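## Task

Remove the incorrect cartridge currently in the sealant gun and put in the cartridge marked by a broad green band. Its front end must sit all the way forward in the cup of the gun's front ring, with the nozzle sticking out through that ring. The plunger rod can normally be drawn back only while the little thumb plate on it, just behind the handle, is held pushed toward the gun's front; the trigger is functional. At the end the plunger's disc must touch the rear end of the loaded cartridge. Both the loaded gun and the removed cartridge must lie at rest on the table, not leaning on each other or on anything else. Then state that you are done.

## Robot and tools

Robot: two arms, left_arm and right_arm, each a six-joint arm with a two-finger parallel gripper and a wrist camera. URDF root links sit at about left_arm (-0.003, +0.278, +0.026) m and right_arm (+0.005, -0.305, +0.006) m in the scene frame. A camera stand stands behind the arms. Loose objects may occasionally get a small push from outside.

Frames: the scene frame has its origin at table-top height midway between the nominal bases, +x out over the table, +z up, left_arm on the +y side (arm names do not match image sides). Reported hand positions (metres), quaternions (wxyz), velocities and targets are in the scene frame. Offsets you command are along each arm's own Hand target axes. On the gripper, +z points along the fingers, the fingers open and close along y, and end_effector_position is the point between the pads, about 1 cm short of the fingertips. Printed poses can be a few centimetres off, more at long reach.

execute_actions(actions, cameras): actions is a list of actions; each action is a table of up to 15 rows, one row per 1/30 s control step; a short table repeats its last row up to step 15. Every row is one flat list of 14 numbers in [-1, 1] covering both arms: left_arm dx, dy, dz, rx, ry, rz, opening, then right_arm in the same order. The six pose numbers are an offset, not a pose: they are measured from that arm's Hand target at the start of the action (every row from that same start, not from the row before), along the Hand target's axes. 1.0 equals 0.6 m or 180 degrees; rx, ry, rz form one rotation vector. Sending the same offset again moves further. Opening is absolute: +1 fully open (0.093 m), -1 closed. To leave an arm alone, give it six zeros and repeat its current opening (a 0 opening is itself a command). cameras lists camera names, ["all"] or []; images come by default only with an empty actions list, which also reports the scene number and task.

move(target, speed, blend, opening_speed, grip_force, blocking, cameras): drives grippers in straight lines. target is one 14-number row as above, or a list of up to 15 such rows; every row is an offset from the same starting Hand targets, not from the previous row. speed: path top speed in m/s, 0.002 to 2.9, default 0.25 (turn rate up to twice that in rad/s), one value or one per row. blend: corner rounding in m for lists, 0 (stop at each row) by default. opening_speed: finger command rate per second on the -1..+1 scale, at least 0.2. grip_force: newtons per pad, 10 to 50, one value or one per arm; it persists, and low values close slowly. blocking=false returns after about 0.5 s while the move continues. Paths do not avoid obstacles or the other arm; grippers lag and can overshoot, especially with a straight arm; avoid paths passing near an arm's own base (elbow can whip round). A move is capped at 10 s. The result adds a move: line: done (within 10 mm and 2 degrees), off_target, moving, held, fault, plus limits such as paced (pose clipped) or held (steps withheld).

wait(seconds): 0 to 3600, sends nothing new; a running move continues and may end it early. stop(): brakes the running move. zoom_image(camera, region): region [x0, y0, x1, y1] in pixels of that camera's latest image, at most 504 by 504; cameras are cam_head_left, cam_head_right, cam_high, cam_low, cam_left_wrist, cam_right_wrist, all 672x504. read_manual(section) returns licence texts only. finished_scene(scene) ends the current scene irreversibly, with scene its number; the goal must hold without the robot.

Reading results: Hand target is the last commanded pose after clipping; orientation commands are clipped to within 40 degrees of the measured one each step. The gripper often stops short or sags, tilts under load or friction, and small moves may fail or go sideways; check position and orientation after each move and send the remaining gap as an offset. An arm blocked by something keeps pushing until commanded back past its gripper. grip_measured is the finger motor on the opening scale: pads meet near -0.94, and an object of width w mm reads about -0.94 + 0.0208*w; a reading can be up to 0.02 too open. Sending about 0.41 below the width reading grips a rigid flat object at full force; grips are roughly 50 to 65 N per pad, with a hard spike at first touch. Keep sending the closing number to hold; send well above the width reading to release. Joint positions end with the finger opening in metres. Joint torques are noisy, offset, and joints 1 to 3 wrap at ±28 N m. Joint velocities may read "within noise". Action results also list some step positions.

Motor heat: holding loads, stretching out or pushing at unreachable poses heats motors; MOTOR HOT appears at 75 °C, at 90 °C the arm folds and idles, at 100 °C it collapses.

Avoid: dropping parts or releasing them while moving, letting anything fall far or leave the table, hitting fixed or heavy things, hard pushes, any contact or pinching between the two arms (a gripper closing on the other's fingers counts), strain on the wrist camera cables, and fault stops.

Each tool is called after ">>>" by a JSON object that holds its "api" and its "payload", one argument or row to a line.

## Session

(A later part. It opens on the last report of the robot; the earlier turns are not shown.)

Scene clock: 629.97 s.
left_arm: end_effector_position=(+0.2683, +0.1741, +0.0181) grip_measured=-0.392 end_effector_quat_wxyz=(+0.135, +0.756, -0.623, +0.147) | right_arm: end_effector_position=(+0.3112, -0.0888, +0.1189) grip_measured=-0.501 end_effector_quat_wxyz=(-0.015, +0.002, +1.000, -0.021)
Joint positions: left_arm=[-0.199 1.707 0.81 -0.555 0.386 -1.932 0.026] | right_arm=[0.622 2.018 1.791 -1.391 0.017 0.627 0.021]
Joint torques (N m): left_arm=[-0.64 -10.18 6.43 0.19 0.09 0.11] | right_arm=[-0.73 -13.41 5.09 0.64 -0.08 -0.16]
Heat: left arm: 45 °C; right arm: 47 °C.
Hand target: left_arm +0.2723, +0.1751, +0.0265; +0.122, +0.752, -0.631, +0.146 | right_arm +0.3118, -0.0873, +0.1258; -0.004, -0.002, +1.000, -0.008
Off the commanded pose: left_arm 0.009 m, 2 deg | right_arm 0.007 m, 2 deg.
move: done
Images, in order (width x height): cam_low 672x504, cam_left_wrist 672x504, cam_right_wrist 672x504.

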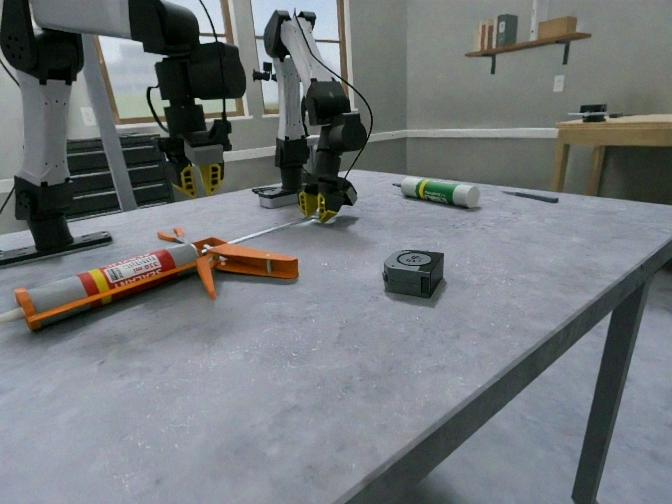

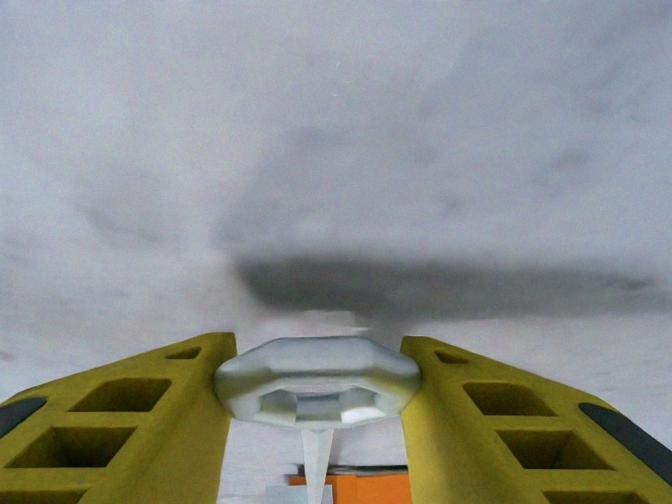

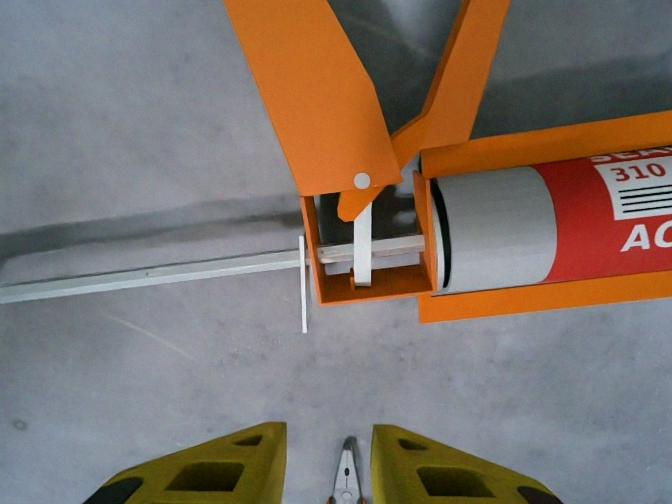

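>>> {"api": "move", "payload": {
  "target": [
    [0,0,0,0,0,0,0.2,0,0,0,0,0,0,-0.5],
    [0,0,-0.167,0,0,0,0.2,-0.033,-0.167,-0.05,0,0,0.5,0.6],
    [0.332,-0.075,-0.088,-0.106,-0.089,0.548,0.5,-0.033,-0.167,-0.05,0,0,0.5,0.6]
  ],
  "cameras": ["all"]
}}

Scene clock: 677.20 s.
left_arm: end_effector_position=(+0.3429, +0.0221, +0.1556) grip_measured=+0.497 end_effector_quat_wxyz=(+0.005, -0.006, +1.000, -0.008) | right_arm: end_effector_position=(+0.3366, -0.1837, +0.1482) grip_measured=+0.599 end_effector_quat_wxyz=(+0.002, +0.699, +0.715, -0.013)
Joint positions: left_arm=[-0.688 2.211 2.159 -1.502 0.008 -0.646 0.069] | right_arm=[0.357 1.907 1.753 -1.439 0.015 1.905 0.074]
Joint torques (N m): left_arm=[-0.28 -11.67 7.35 0.24 0.02 0.11] | right_arm=[-1.05 -12.29 5.68 0.25 -0.01 0.13]
Heat: left arm: 43 °C; right arm: 49 °C.
Hand target: left_arm +0.3452, +0.0204, +0.1497; +0.000, +0.000, +1.000, +0.000 | right_arm +0.3323, -0.1869, +0.1572; +0.003, +0.705, +0.709, -0.008
Off the commanded pose: left_arm 0.006 m, 1 deg | right_arm 0.011 m, 1 deg.
move: off_target (right_arm); target 2's new opening was sent with right_arm's hand 0.011 m and 1 deg from that target

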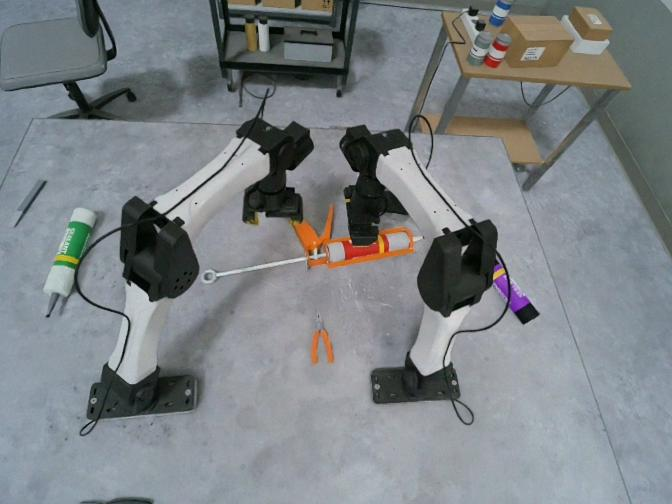

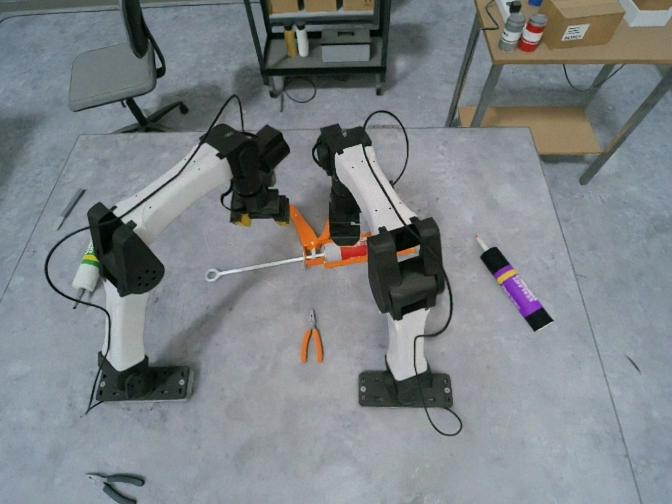

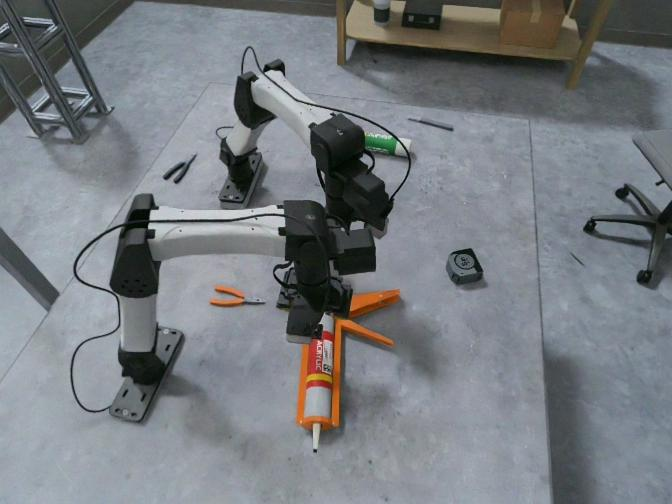

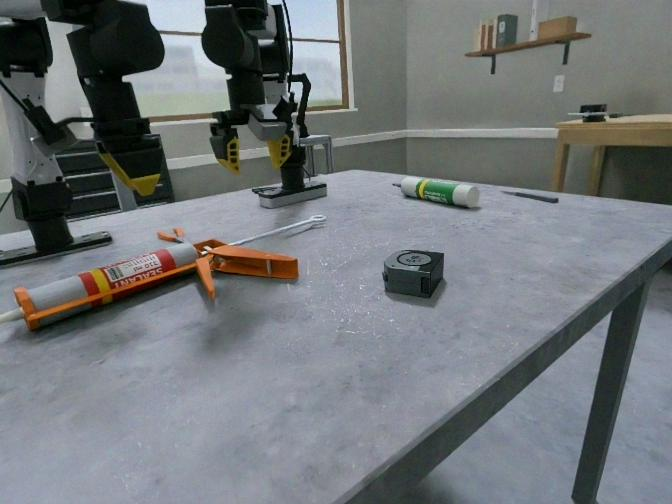

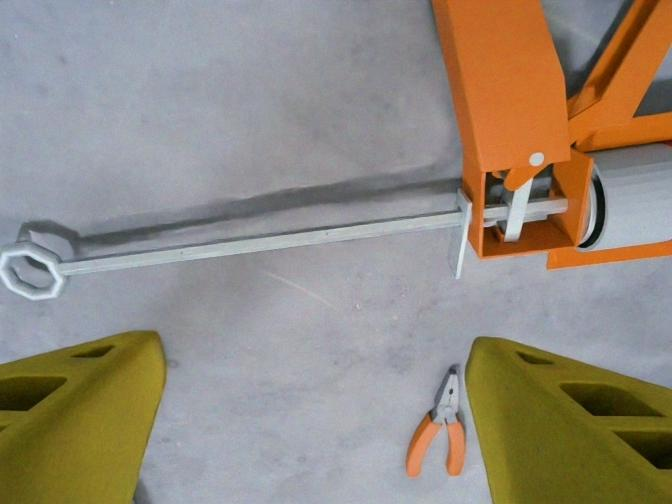

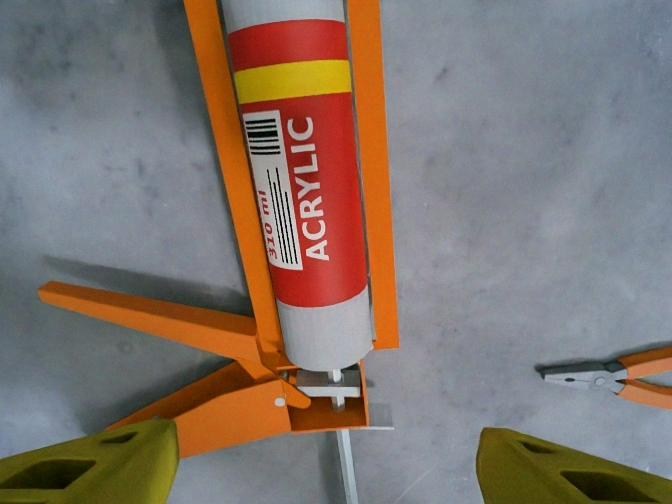

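>>> {"api": "move", "payload": {
  "target": [-0.15,-0.128,0.083,0,0,-0.083,0.6,0,0,0,0,0,0,0.6],
  "cameras": ["cam_left_wrist","cam_high"]
}}

Scene clock: 689.13 s.
left_arm: end_effector_position=(+0.4321, -0.0521, +0.1068) grip_measured=+0.597 end_effector_quat_wxyz=(+0.075, -0.126, +0.986, -0.077) | right_arm: end_effector_position=(+0.3366, -0.1837, +0.1482) grip_measured=+0.599 end_effector_quat_wxyz=(+0.002, +0.699, +0.715, -0.013)
Joint positions: left_arm=[-0.702 2.705 2.843 -1.493 0.004 -0.902 0.074] | right_arm=[0.357 1.907 1.753 -1.439 0.015 1.905 0.074]
Joint torques (N m): left_arm=[-0.39 -15.46 7.27 0.76 0.04 -0.11] | right_arm=[-1.07 -12.31 5.71 0.24 0.01 0.12]
Heat: left arm: 46 °C; right arm: 50 °C.
Hand target: left_arm +0.4353, -0.0564, +0.1002; +0.000, -0.130, +0.991, +0.000 | right_arm +0.3323, -0.1869, +0.1572; +0.003, +0.705, +0.709, -0.008
Off the commanded pose: left_arm 0.009 m, 12 deg | right_arm 0.010 m, 1 deg.
elbow stopped short (left arm): the move would have taken joint 3 (elbow) straighter than the controller allows.
move: off_target (left_arm)
Images, in order (width x height): cam_high 672x504, cam_left_wrist 672x504.

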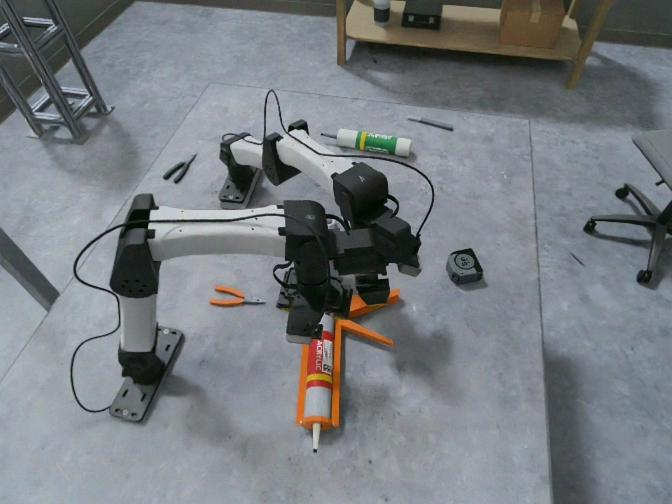

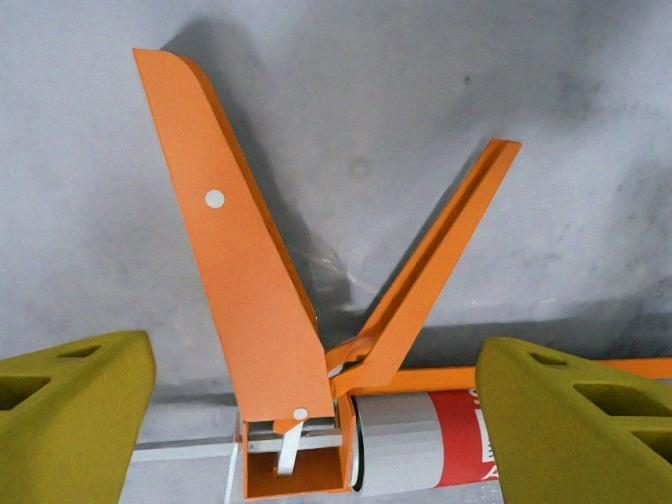

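>>> {"api": "move", "payload": {
  "target": [-0.013,0.031,0.075,0,0,0,0.0,0,0,0,0,0,0,0.6],
  "cameras": ["cam_left_wrist","cam_low"]
}}

Scene clock: 704.90 s.
left_arm: end_effector_position=(+0.4373, -0.0379, +0.0641) grip_measured=+0.003 end_effector_quat_wxyz=(+0.047, -0.134, +0.989, -0.048) | right_arm: end_effector_position=(+0.3366, -0.1837, +0.1482) grip_measured=+0.599 end_effector_quat_wxyz=(+0.002, +0.699, +0.715, -0.013)
Joint positions: left_arm=[-0.675 2.789 2.846 -1.494 0.004 -0.891 0.045] | right_arm=[0.357 1.907 1.753 -1.439 0.015 1.905 0.074]
Joint torques (N m): left_arm=[0.18 -15.75 6.97 0.46 0.05 0.11] | right_arm=[-0.98 -12.37 5.65 0.24 0.02 0.14]
Heat: left arm: 54 °C; right arm: 51 °C.
Hand target: left_arm +0.4381, -0.0364, +0.0551; +0.000, -0.130, +0.991, +0.000 | right_arm +0.3323, -0.1869, +0.1572; +0.003, +0.705, +0.709, -0.008
Off the commanded pose: left_arm 0.009 m, 8 deg | right_arm 0.010 m, 1 deg.
elbow stopped short (left arm): the move would have taken joint 3 (elbow) straighter than the controller allows.
move: off_target (left_arm)
Images, in order (width x height): cam_low 672x504, cam_left_wrist 672x504.

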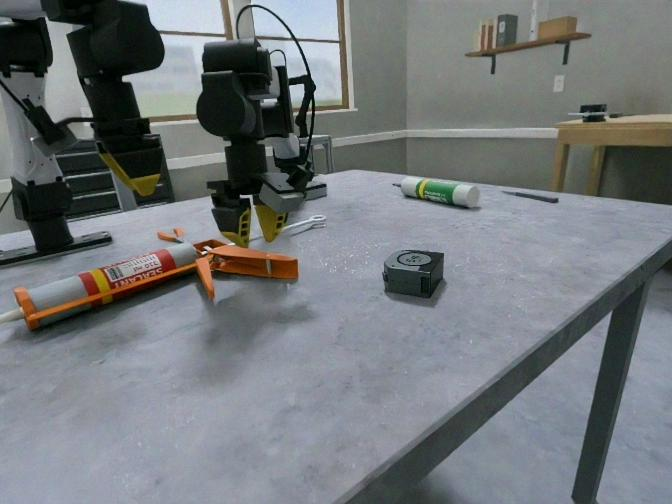

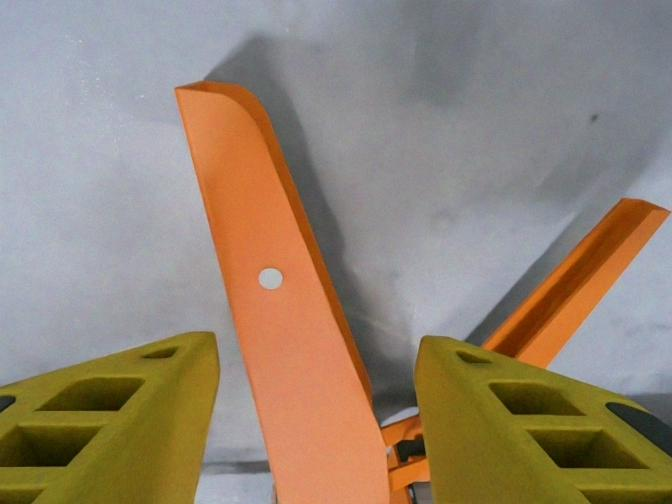

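>>> {"api": "move", "payload": {
  "target": [
    [0,0,0.058,0,0,-0.04,0.0,0,0,0,0,0,0,0.6],
    [0,0,0.058,0,0,-0.04,-0.6,0,0,0,0,0,0,0.6]
  ],
  "speed": 0.12,
  "cameras": ["cam_left_wrist","cam_low","cam_right_wrist"]
}}

Scene clock: 711.90 s.
left_arm: end_effector_position=(+0.4352, -0.0343, +0.0320) grip_measured=-0.547 end_effector_quat_wxyz=(+0.030, -0.189, +0.981, -0.027) | right_arm: end_effector_position=(+0.3366, -0.1837, +0.1482) grip_measured=+0.599 end_effector_quat_wxyz=(+0.002, +0.699, +0.715, -0.013)
Joint positions: left_arm=[-0.675 2.851 2.846 -1.486 -0.006 -1.002 0.019] | right_arm=[0.357 1.907 1.753 -1.439 0.015 1.905 0.074]
Joint torques (N m): left_arm=[0.13 -15.46 7.02 0.52 0.12 -0.06] | right_arm=[-1.01 -12.3 5.63 0.24 0.02 0.1]
Heat: left arm: 57 °C; right arm: 51 °C.
Hand target: left_arm +0.4381, -0.0364, +0.0203; +0.000, -0.192, +0.981, +0.000 | right_arm +0.3323, -0.1869, +0.1572; +0.003, +0.705, +0.709, -0.008
Off the commanded pose: left_arm 0.012 m, 5 deg | right_arm 0.010 m, 1 deg.
elbow stopped short (left arm): the move would have taken joint 3 (elbow) straighter than the controller allows.
move: off_target (left_arm); target 2's new opening was sent with left_arm's hand 0.012 m and 5 deg from that target
Images, in order (width x height): cam_low 672x504, cam_left_wrist 672x504, cam_right_wrist 672x504.

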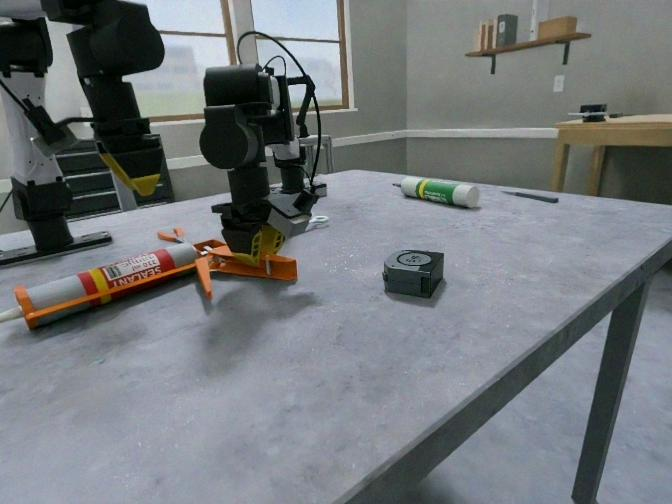

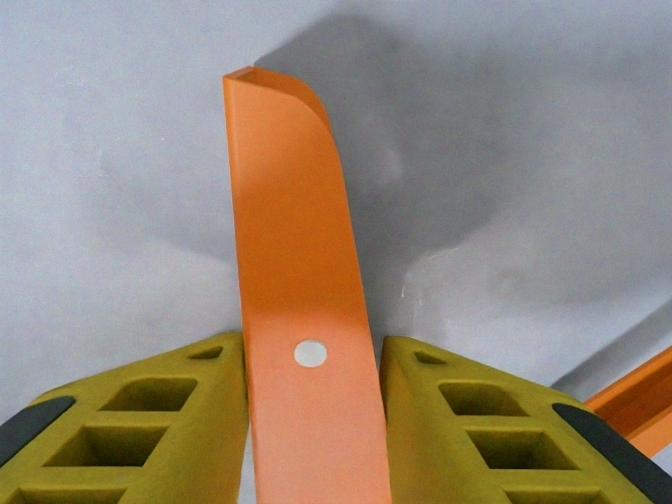

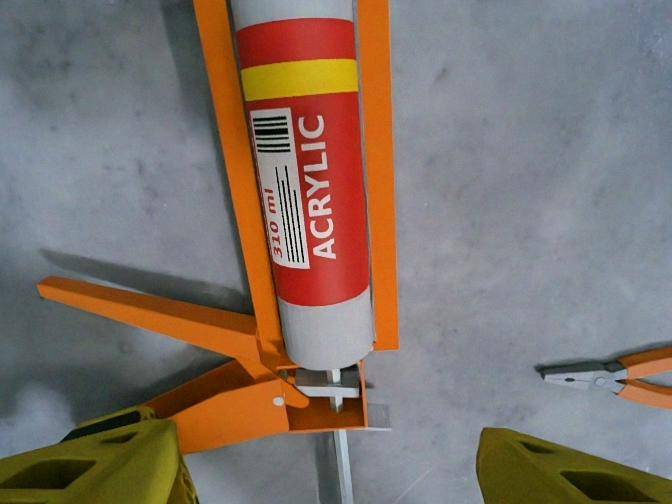

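>>> {"api": "move", "payload": {
  "target": [0,0,0,0,0,0,-0.6,-0.06,0.015,0.09,0,0,-0.035,0.6],
  "cameras": ["cam_right_wrist","cam_low","cam_high"]
}}

Scene clock: 725.80 s.
left_arm: end_effector_position=(+0.4352, -0.0343, +0.0320) grip_measured=-0.547 end_effector_quat_wxyz=(+0.030, -0.189, +0.981, -0.027) | right_arm: end_effector_position=(+0.3410, -0.2243, +0.1008) grip_measured=+0.599 end_effector_quat_wxyz=(-0.003, +0.670, +0.742, -0.017)
Joint positions: left_arm=[-0.675 2.851 2.846 -1.486 -0.006 -1.002 0.019] | right_arm=[0.242 1.887 1.538 -1.252 0.014 1.71 0.074]
Joint torques (N m): left_arm=[0.13 -15.43 6.98 0.53 0.11 -0.04] | right_arm=[-0.39 -11.15 4.82 0.58 0.02 -0.13]
Heat: left arm: 61 °C; right arm: 50 °C.
Hand target: left_arm +0.4381, -0.0364, +0.0203; +0.000, -0.192, +0.981, +0.000 | right_arm +0.3411, -0.2237, +0.1037; +0.003, +0.665, +0.747, -0.008
Off the commanded pose: left_arm 0.012 m, 5 deg | right_arm 0.003 m, 1 deg.
elbow stopped short (left arm): the move would have taken joint 3 (elbow) straighter than the controller allows.
move: done
Images, in order (width x height): cam_high 672x504, cam_low 672x504, cam_right_wrist 672x504.

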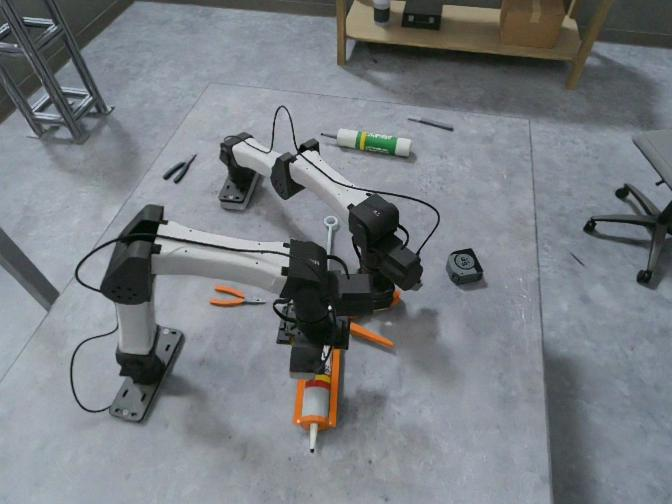

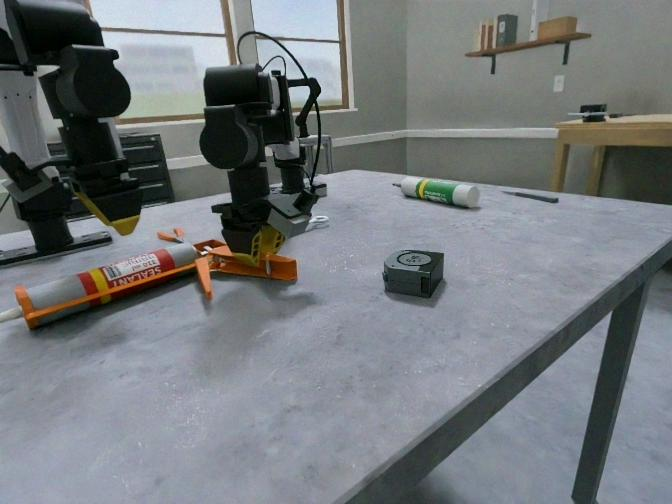

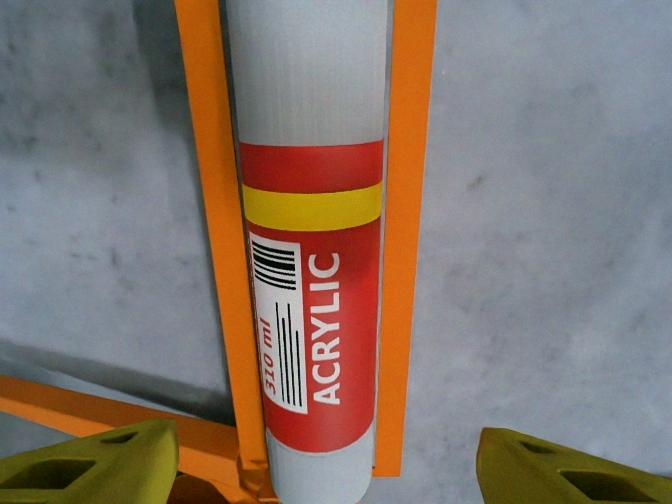

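>>> {"api": "move", "payload": {
  "target": [0,0,0,0,0,0,-0.6,-0.01,0.016,0.06,0,0,0,0.6],
  "cameras": ["cam_right_wrist","cam_low","cam_head_right"]
}}

>>> {"api": "zoom_image", "payload": {
  "camera": "cam_low",
  "region": [0, 150, 300, 350]
}}

Scene clock: 738.50 s.
left_arm: end_effector_position=(+0.4352, -0.0343, +0.0320) grip_measured=-0.547 end_effector_quat_wxyz=(+0.030, -0.189, +0.981, -0.027) | right_arm: end_effector_position=(+0.3493, -0.2275, +0.0699) grip_measured=+0.599 end_effector_quat_wxyz=(+0.001, +0.667, +0.745, -0.011)
Joint positions: left_arm=[-0.675 2.851 2.846 -1.486 -0.006 -1.002 0.019] | right_arm=[0.228 1.921 1.46 -1.126 0.014 1.688 0.074]
Joint torques (N m): left_arm=[0.09 -15.45 6.99 0.53 0.13 -0.05] | right_arm=[-0.96 -9.35 5.29 0.62 0.04 -0.17]
Heat: left arm: 64 °C; right arm: 47 °C.
Hand target: left_arm +0.4381, -0.0364, +0.0203; +0.000, -0.192, +0.981, +0.000 | right_arm +0.3511, -0.2291, +0.0677; +0.003, +0.665, +0.747, -0.008
Off the commanded pose: left_arm 0.012 m, 5 deg | right_arm 0.003 m, 0 deg.
elbow stopped short (left arm): the move would have taken joint 3 (elbow) straighter than the controller allows.
move: done
Images, in order (width x height): cam_head_right 672x504, cam_low 672x504, cam_right_wrist 672x504.

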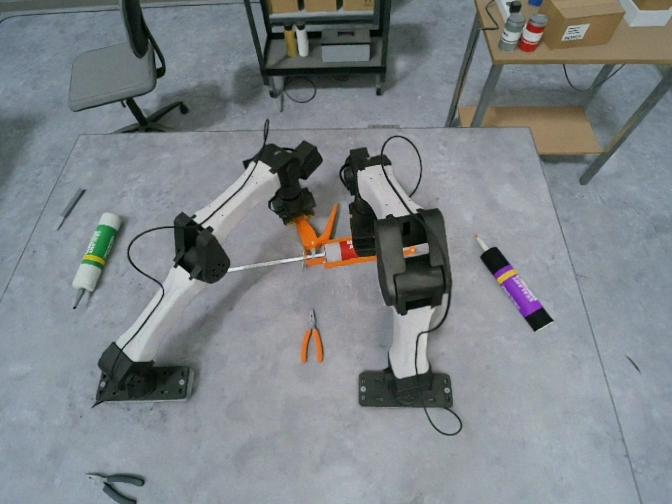

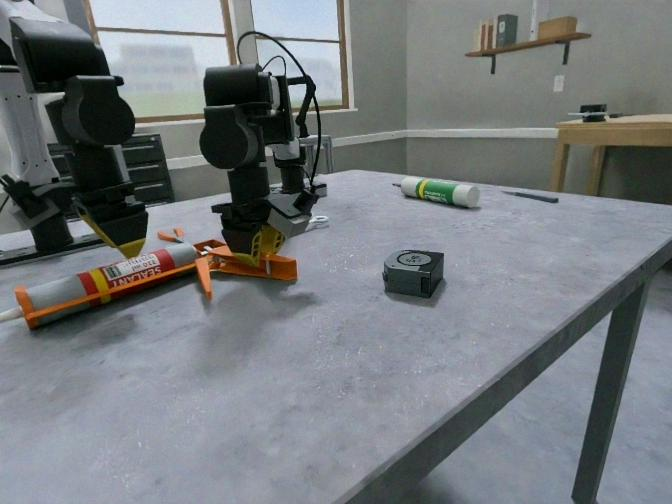

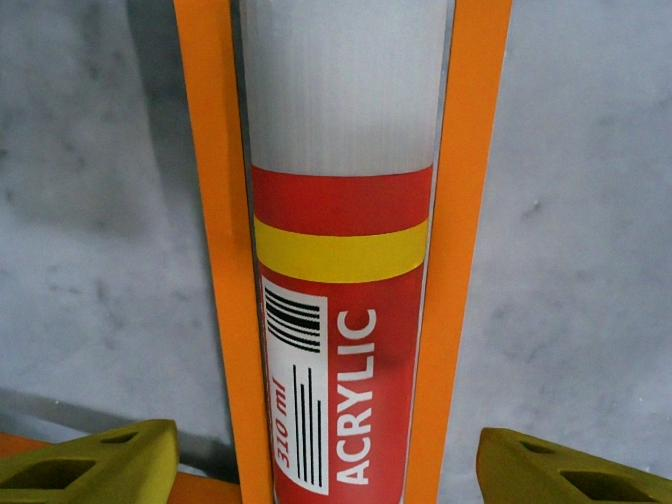

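Scaled by 1.680 from the camera's image (finer frame: 960x720).

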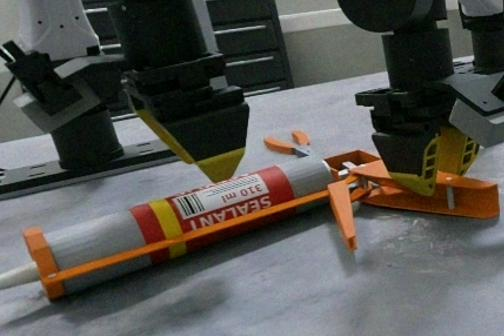

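>>> {"api": "move", "payload": {
  "target": [0,0,0,0,0,0,-0.6,0,0.003,0.037,0,0,0,0.4],
  "speed": 0.12,
  "cameras": ["cam_right_wrist","cam_low"]
}}

>>> {"api": "zoom_image", "payload": {
  "camera": "cam_low",
  "region": [50, 170, 250, 330]
}}

Scene clock: 749.70 s.
left_arm: end_effector_position=(+0.4352, -0.0343, +0.0320) grip_measured=-0.547 end_effector_quat_wxyz=(+0.030, -0.189, +0.981, -0.027) | right_arm: end_effector_position=(+0.3513, -0.2270, +0.0484) grip_measured=+0.401 end_effector_quat_wxyz=(+0.002, +0.666, +0.746, -0.010)
Joint positions: left_arm=[-0.675 2.851 2.846 -1.486 -0.006 -1.002 0.019] | right_arm=[0.228 1.948 1.408 -1.045 0.014 1.687 0.064]
Joint torques (N m): left_arm=[0.12 -15.46 6.98 0.54 0.13 -0.04] | right_arm=[-1.22 -9.46 5.29 0.61 0.03 -0.14]
Heat: left arm: 65 °C; right arm: 45 °C.
Hand target: left_arm +0.4381, -0.0364, +0.0203; +0.000, -0.192, +0.981, +0.000 | right_arm +0.3526, -0.2292, +0.0454; +0.002, +0.665, +0.747, -0.008
Off the commanded pose: left_arm 0.012 m, 5 deg | right_arm 0.004 m, 0 deg.
elbow stopped short (left arm): the move would have taken joint 3 (elbow) straighter than the controller allows.
move: done
Images, in order (width x height): cam_low 672x504, cam_right_wrist 672x504.

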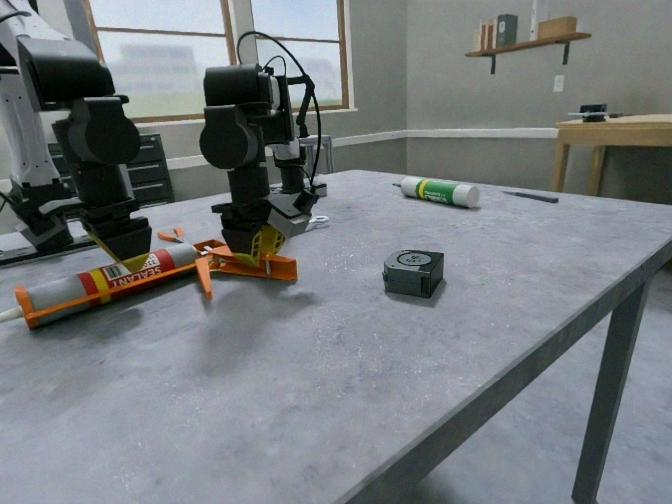

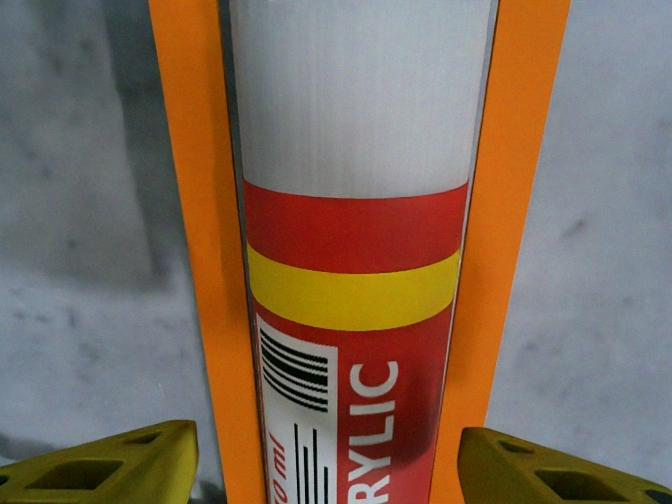

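Scaled by 2.520 from the camera's image (finer frame: 960x720).

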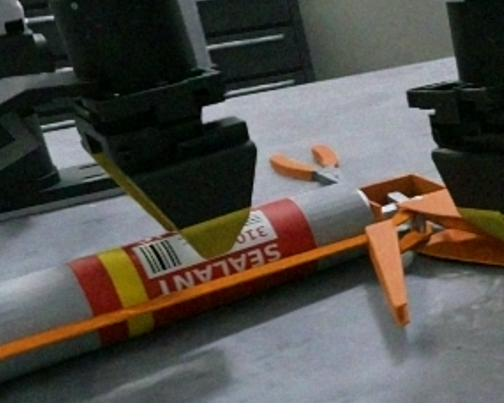

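>>> {"api": "move", "payload": {
  "target": [
    [0,0,0,0,0,0,-0.6,0,-0.005,0.011,0,0,0,0.4],
    [0,0,0,0,0,0,-0.6,0,-0.005,0.011,0,0,0,-0.4]
  ],
  "speed": 0.12,
  "cameras": ["cam_right_wrist","cam_low"]
}}

>>> {"api": "zoom_image", "payload": {
  "camera": "cam_low",
  "region": [50, 170, 250, 330]
}}

Scene clock: 757.67 s.
left_arm: end_effector_position=(+0.4354, -0.0341, +0.0320) grip_measured=-0.547 end_effector_quat_wxyz=(+0.030, -0.191, +0.981, -0.026) | right_arm: end_effector_position=(+0.3487, -0.2274, +0.0483) grip_measured=-0.399 end_effector_quat_wxyz=(+0.005, +0.665, +0.747, -0.004)
Joint positions: left_arm=[-0.675 2.851 2.846 -1.486 -0.007 -1.005 0.019] | right_arm=[0.228 1.927 1.379 -1.024 0.012 1.684 0.026]
Joint torques (N m): left_arm=[0.1 -15.46 7.01 0.53 0.14 -0.02] | right_arm=[-1.06 -7.5 4.79 0.77 0.04 -0.1]
Heat: left arm: 66 °C; right arm: 45 °C.
Hand target: left_arm +0.4381, -0.0364, +0.0203; +0.000, -0.192, +0.981, +0.000 | right_arm +0.3496, -0.2296, +0.0389; +0.002, +0.665, +0.747, -0.008
Off the commanded pose: left_arm 0.012 m, 5 deg | right_arm 0.010 m, 1 deg.
elbow stopped short (left arm): the move would have taken joint 3 (elbow) straighter than the controller allows.
move: done
Images, in order (width x height): cam_low 672x504, cam_right_wrist 672x504.

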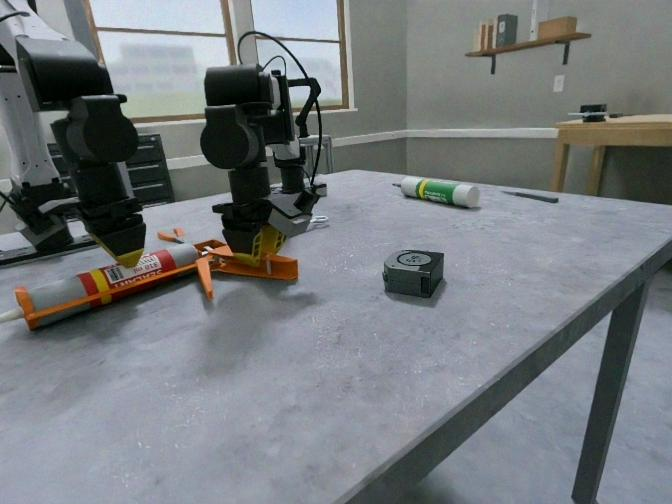

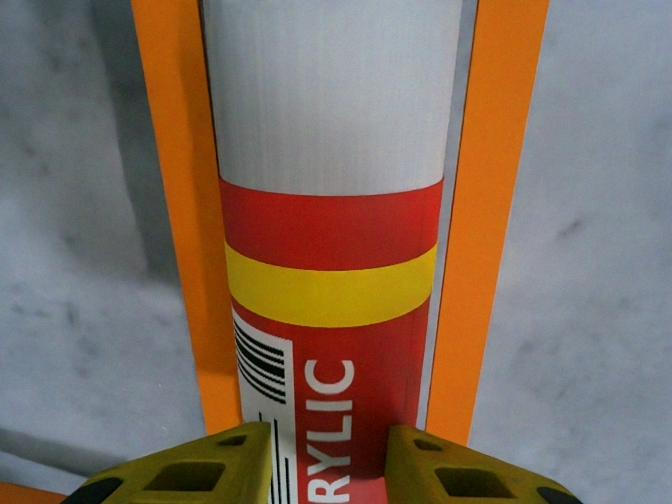

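Scaled by 2.520 from the camera's image (finer frame: 960x720).

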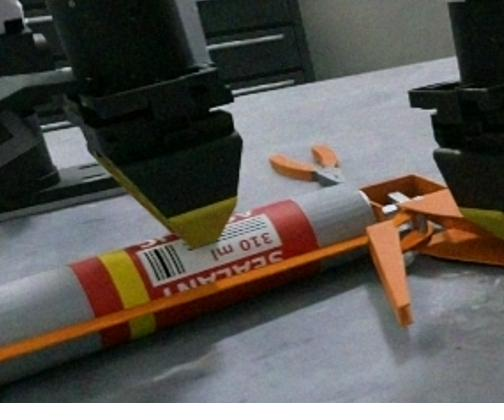

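>>> {"api": "move", "payload": {
  "target": [
    [0,0,0,0,0,0,-0.6,0,0.0,0,0,0,0,0.35],
    [0,0,0,0,0,0,-0.6,0,0.0,0.015,0,0,0,0.35]
  ],
  "speed": 0.08,
  "cameras": ["cam_right_wrist","cam_low"]
}}

>>> {"api": "zoom_image", "payload": {
  "camera": "cam_low",
  "region": [50, 170, 250, 330]
}}

Scene clock: 767.70 s.
left_arm: end_effector_position=(+0.4354, -0.0341, +0.0320) grip_measured=-0.547 end_effector_quat_wxyz=(+0.030, -0.191, +0.981, -0.026) | right_arm: end_effector_position=(+0.3491, -0.2273, +0.0341) grip_measured=+0.349 end_effector_quat_wxyz=(+0.002, +0.665, +0.747, -0.007)
Joint positions: left_arm=[-0.675 2.851 2.846 -1.486 -0.007 -1.005 0.019] | right_arm=[0.228 1.953 1.357 -0.983 0.012 1.684 0.062]
Joint torques (N m): left_arm=[0.06 -15.42 6.98 0.54 0.14 0] | right_arm=[-1.16 -9.35 5.07 0.64 0.05 -0.12]
Heat: left arm: 68 °C; right arm: 43 °C.
Hand target: left_arm +0.4381, -0.0364, +0.0203; +0.000, -0.192, +0.981, +0.000 | right_arm +0.3496, -0.2298, +0.0299; +0.002, +0.665, +0.747, -0.008
Off the commanded pose: left_arm 0.012 m, 5 deg | right_arm 0.005 m, 0 deg.
elbow stopped short (left arm): the move would have taken joint 3 (elbow) straighter than the controller allows.
move: done
Images, in order (width x height): cam_low 672x504, cam_right_wrist 672x504.

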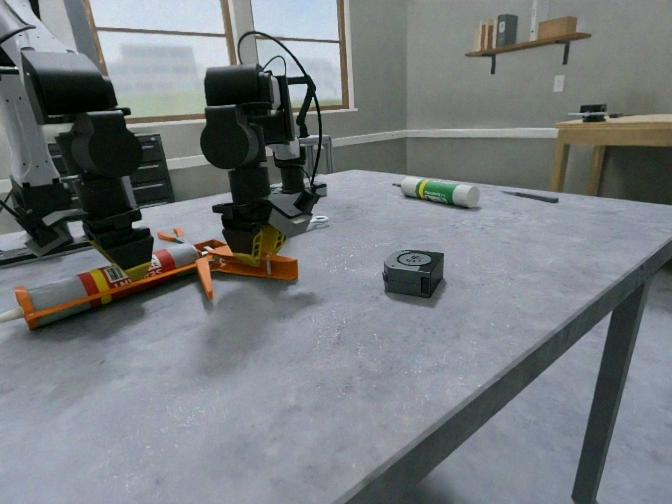

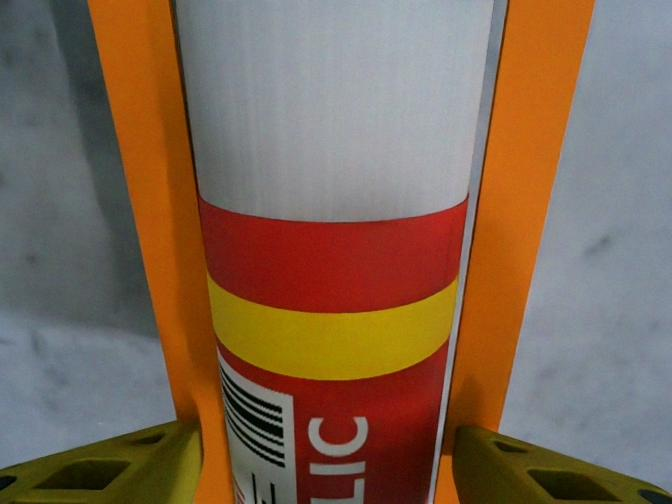

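Scaled by 2.520 from the camera's image (finer frame: 960x720).

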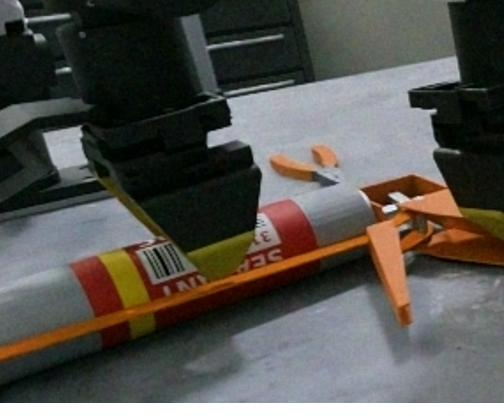

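>>> {"api": "move", "payload": {
  "target": [
    [0,0,0,0,0,0,-0.6,0,0.0,0,0,0,0,-0.3]
  ],
  "cameras": ["cam_right_wrist","cam_low"]
}}

>>> {"api": "zoom_image", "payload": {
  "camera": "cam_low",
  "region": [50, 170, 250, 330]
}}

Scene clock: 773.00 s.
left_arm: end_effector_position=(+0.4354, -0.0341, +0.0320) grip_measured=-0.547 end_effector_quat_wxyz=(+0.030, -0.191, +0.981, -0.026) | right_arm: end_effector_position=(+0.3487, -0.2274, +0.0339) grip_measured=-0.252 end_effector_quat_wxyz=(+0.002, +0.665, +0.747, -0.008)
Joint positions: left_arm=[-0.675 2.851 2.846 -1.486 -0.007 -1.005 0.019] | right_arm=[0.228 1.953 1.356 -0.984 0.012 1.683 0.033]
Joint torques (N m): left_arm=[0.13 -15.45 6.98 0.53 0.14 0] | right_arm=[-1.17 -9.03 5.01 0.66 0.06 -0.1]
Heat: left arm: 68 °C; right arm: 43 °C.
Hand target: left_arm +0.4381, -0.0364, +0.0203; +0.000, -0.192, +0.981, +0.000 | right_arm +0.3495, -0.2298, +0.0299; +0.002, +0.665, +0.747, -0.008
Off the commanded pose: left_arm 0.012 m, 5 deg | right_arm 0.005 m, 0 deg.
elbow stopped short (left arm): the move would have taken joint 3 (elbow) straighter than the controller allows.
move: done
Images, in order (width x height): cam_low 672x504, cam_right_wrist 672x504.

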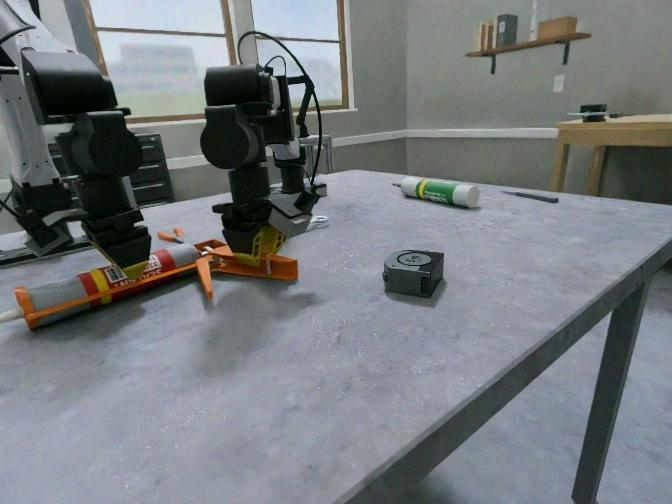

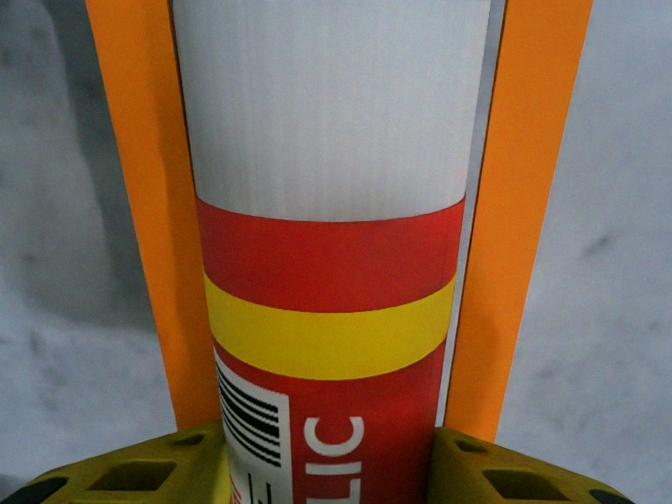

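Scaled by 2.520 from the camera's image (finer frame: 960x720).

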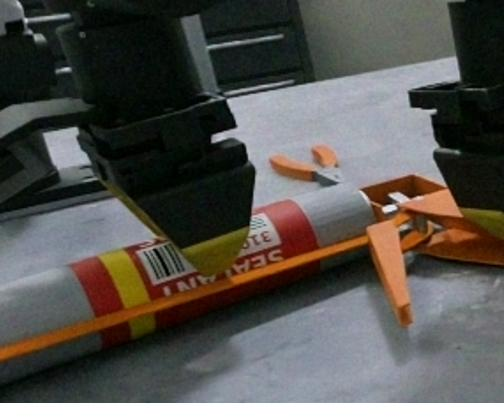

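>>> {"api": "move", "payload": {
  "target": [
    [0,0,0,0,0,0,-0.6,0,0.0,0,0,0,0,-0.5],
    [0,0,0,0,0,0,-0.6,0.004,0.0,-0.035,0,0.039,0,-0.5]
  ],
  "speed": 0.08,
  "cameras": ["cam_right_wrist","cam_low"]
}}

>>> {"api": "zoom_image", "payload": {
  "camera": "cam_low",
  "region": [0, 150, 300, 350]
}}

Scene clock: 784.03 s.
left_arm: end_effector_position=(+0.4357, -0.0342, +0.0321) grip_measured=-0.547 end_effector_quat_wxyz=(+0.031, -0.191, +0.981, -0.027) | right_arm: end_effector_position=(+0.3459, -0.2283, +0.0346) grip_measured=-0.252 end_effector_quat_wxyz=(-0.040, +0.663, +0.748, +0.016)
Joint positions: left_arm=[-0.675 2.851 2.846 -1.485 -0.008 -1.005 0.019] | right_arm=[0.181 1.953 1.356 -0.997 -0.083 1.63 0.033]
Joint torques (N m): left_arm=[0.12 -15.43 6.99 0.52 0.13 -0.02] | right_arm=[-1.51 -12.38 7.95 0.1 -0.29 -0.11]
Heat: left arm: 69 °C; right arm: 43 °C.
Hand target: left_arm +0.4381, -0.0364, +0.0203; +0.000, -0.192, +0.981, +0.000 | right_arm +0.3494, -0.2271, +0.0508; -0.043, +0.665, +0.745, +0.033
Off the commanded pose: left_arm 0.012 m, 5 deg | right_arm 0.017 m, 2 deg.
elbow stopped short (left arm): the move would have taken joint 3 (elbow) straighter than the controller allows.
move: off_target (right_arm)
Images, in order (width x height): cam_low 672x504, cam_right_wrist 672x504.

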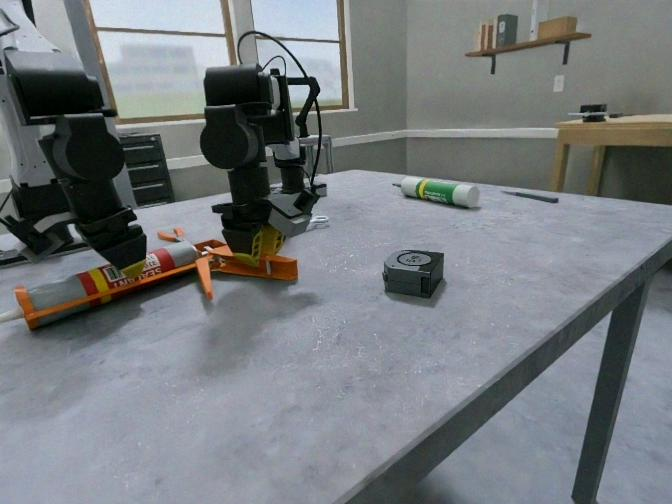

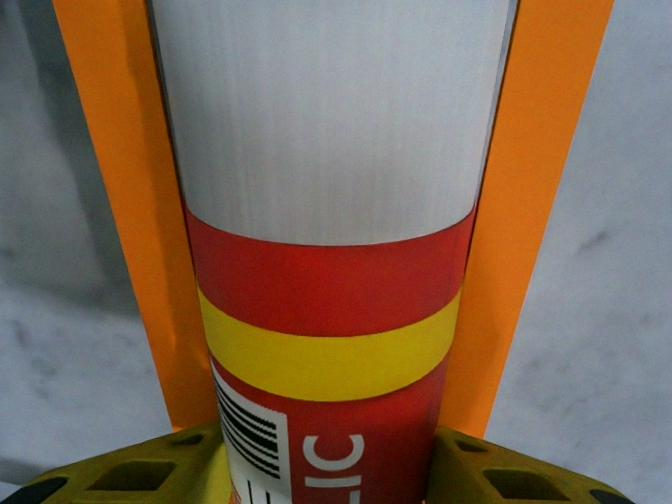

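Scaled by 1.680 from the camera's image (finer frame: 960x720).

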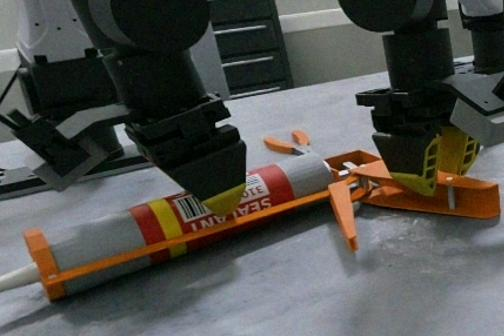

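>>> {"api": "move", "payload": {
  "target": [0,0,0,0,0,0,-0.6,0.0,0.0,-0.035,0,0.02,0,-0.5],
  "speed": 0.08,
  "cameras": ["cam_right_wrist","cam_low"]
}}

>>> {"api": "zoom_image", "payload": {
  "camera": "cam_low",
  "region": [0, 150, 300, 350]
}}

Scene clock: 791.60 s.
left_arm: end_effector_position=(+0.4358, -0.0341, +0.0321) grip_measured=-0.547 end_effector_quat_wxyz=(+0.031, -0.191, +0.981, -0.027) | right_arm: end_effector_position=(+0.3450, -0.2318, +0.0491) grip_measured=-0.252 end_effector_quat_wxyz=(-0.069, +0.663, +0.745, +0.031)
Joint positions: left_arm=[-0.675 2.851 2.846 -1.485 -0.009 -1.005 0.019] | right_arm=[0.142 1.945 1.399 -1.067 -0.144 1.594 0.033]
Joint torques (N m): left_arm=[0.13 -15.43 6.97 0.53 0.15 -0.01] | right_arm=[-1.17 -13.53 8.58 -0.01 -0.34 -0.04]
Heat: left arm: 70 °C; right arm: 44 °C.
Hand target: left_arm +0.4380, -0.0364, +0.0203; +0.000, -0.192, +0.981, +0.000 | right_arm +0.3499, -0.2293, +0.0718; -0.067, +0.663, +0.744, +0.054
Off the commanded pose: left_arm 0.012 m, 5 deg | right_arm 0.023 m, 3 deg.
elbow stopped short (left arm): the move would have taken joint 3 (elbow) straighter than the controller allows.
move: off_target (right_arm)
Images, in order (width x height): cam_low 672x504, cam_right_wrist 672x504.

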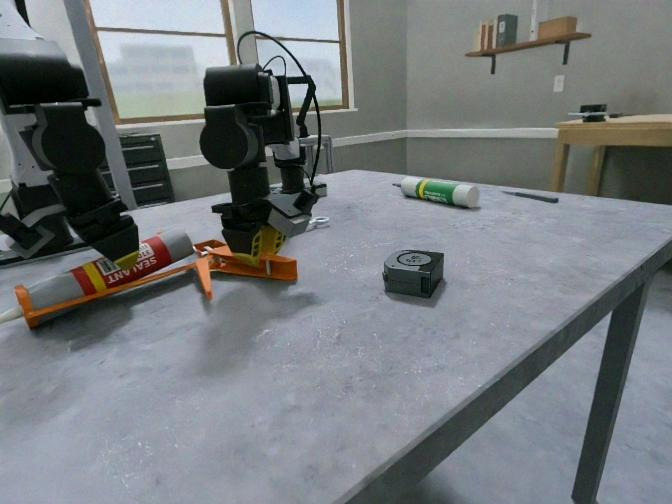

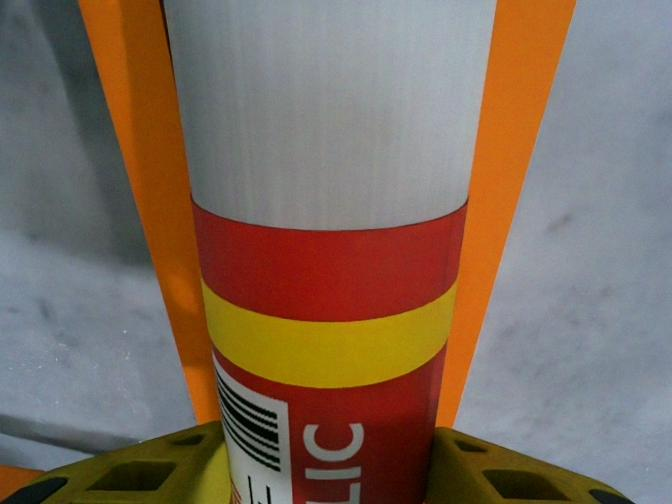

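Scaled by 1.680 from the camera's image (finer frame: 960x720).

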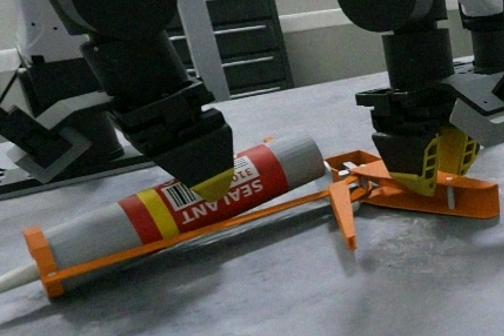

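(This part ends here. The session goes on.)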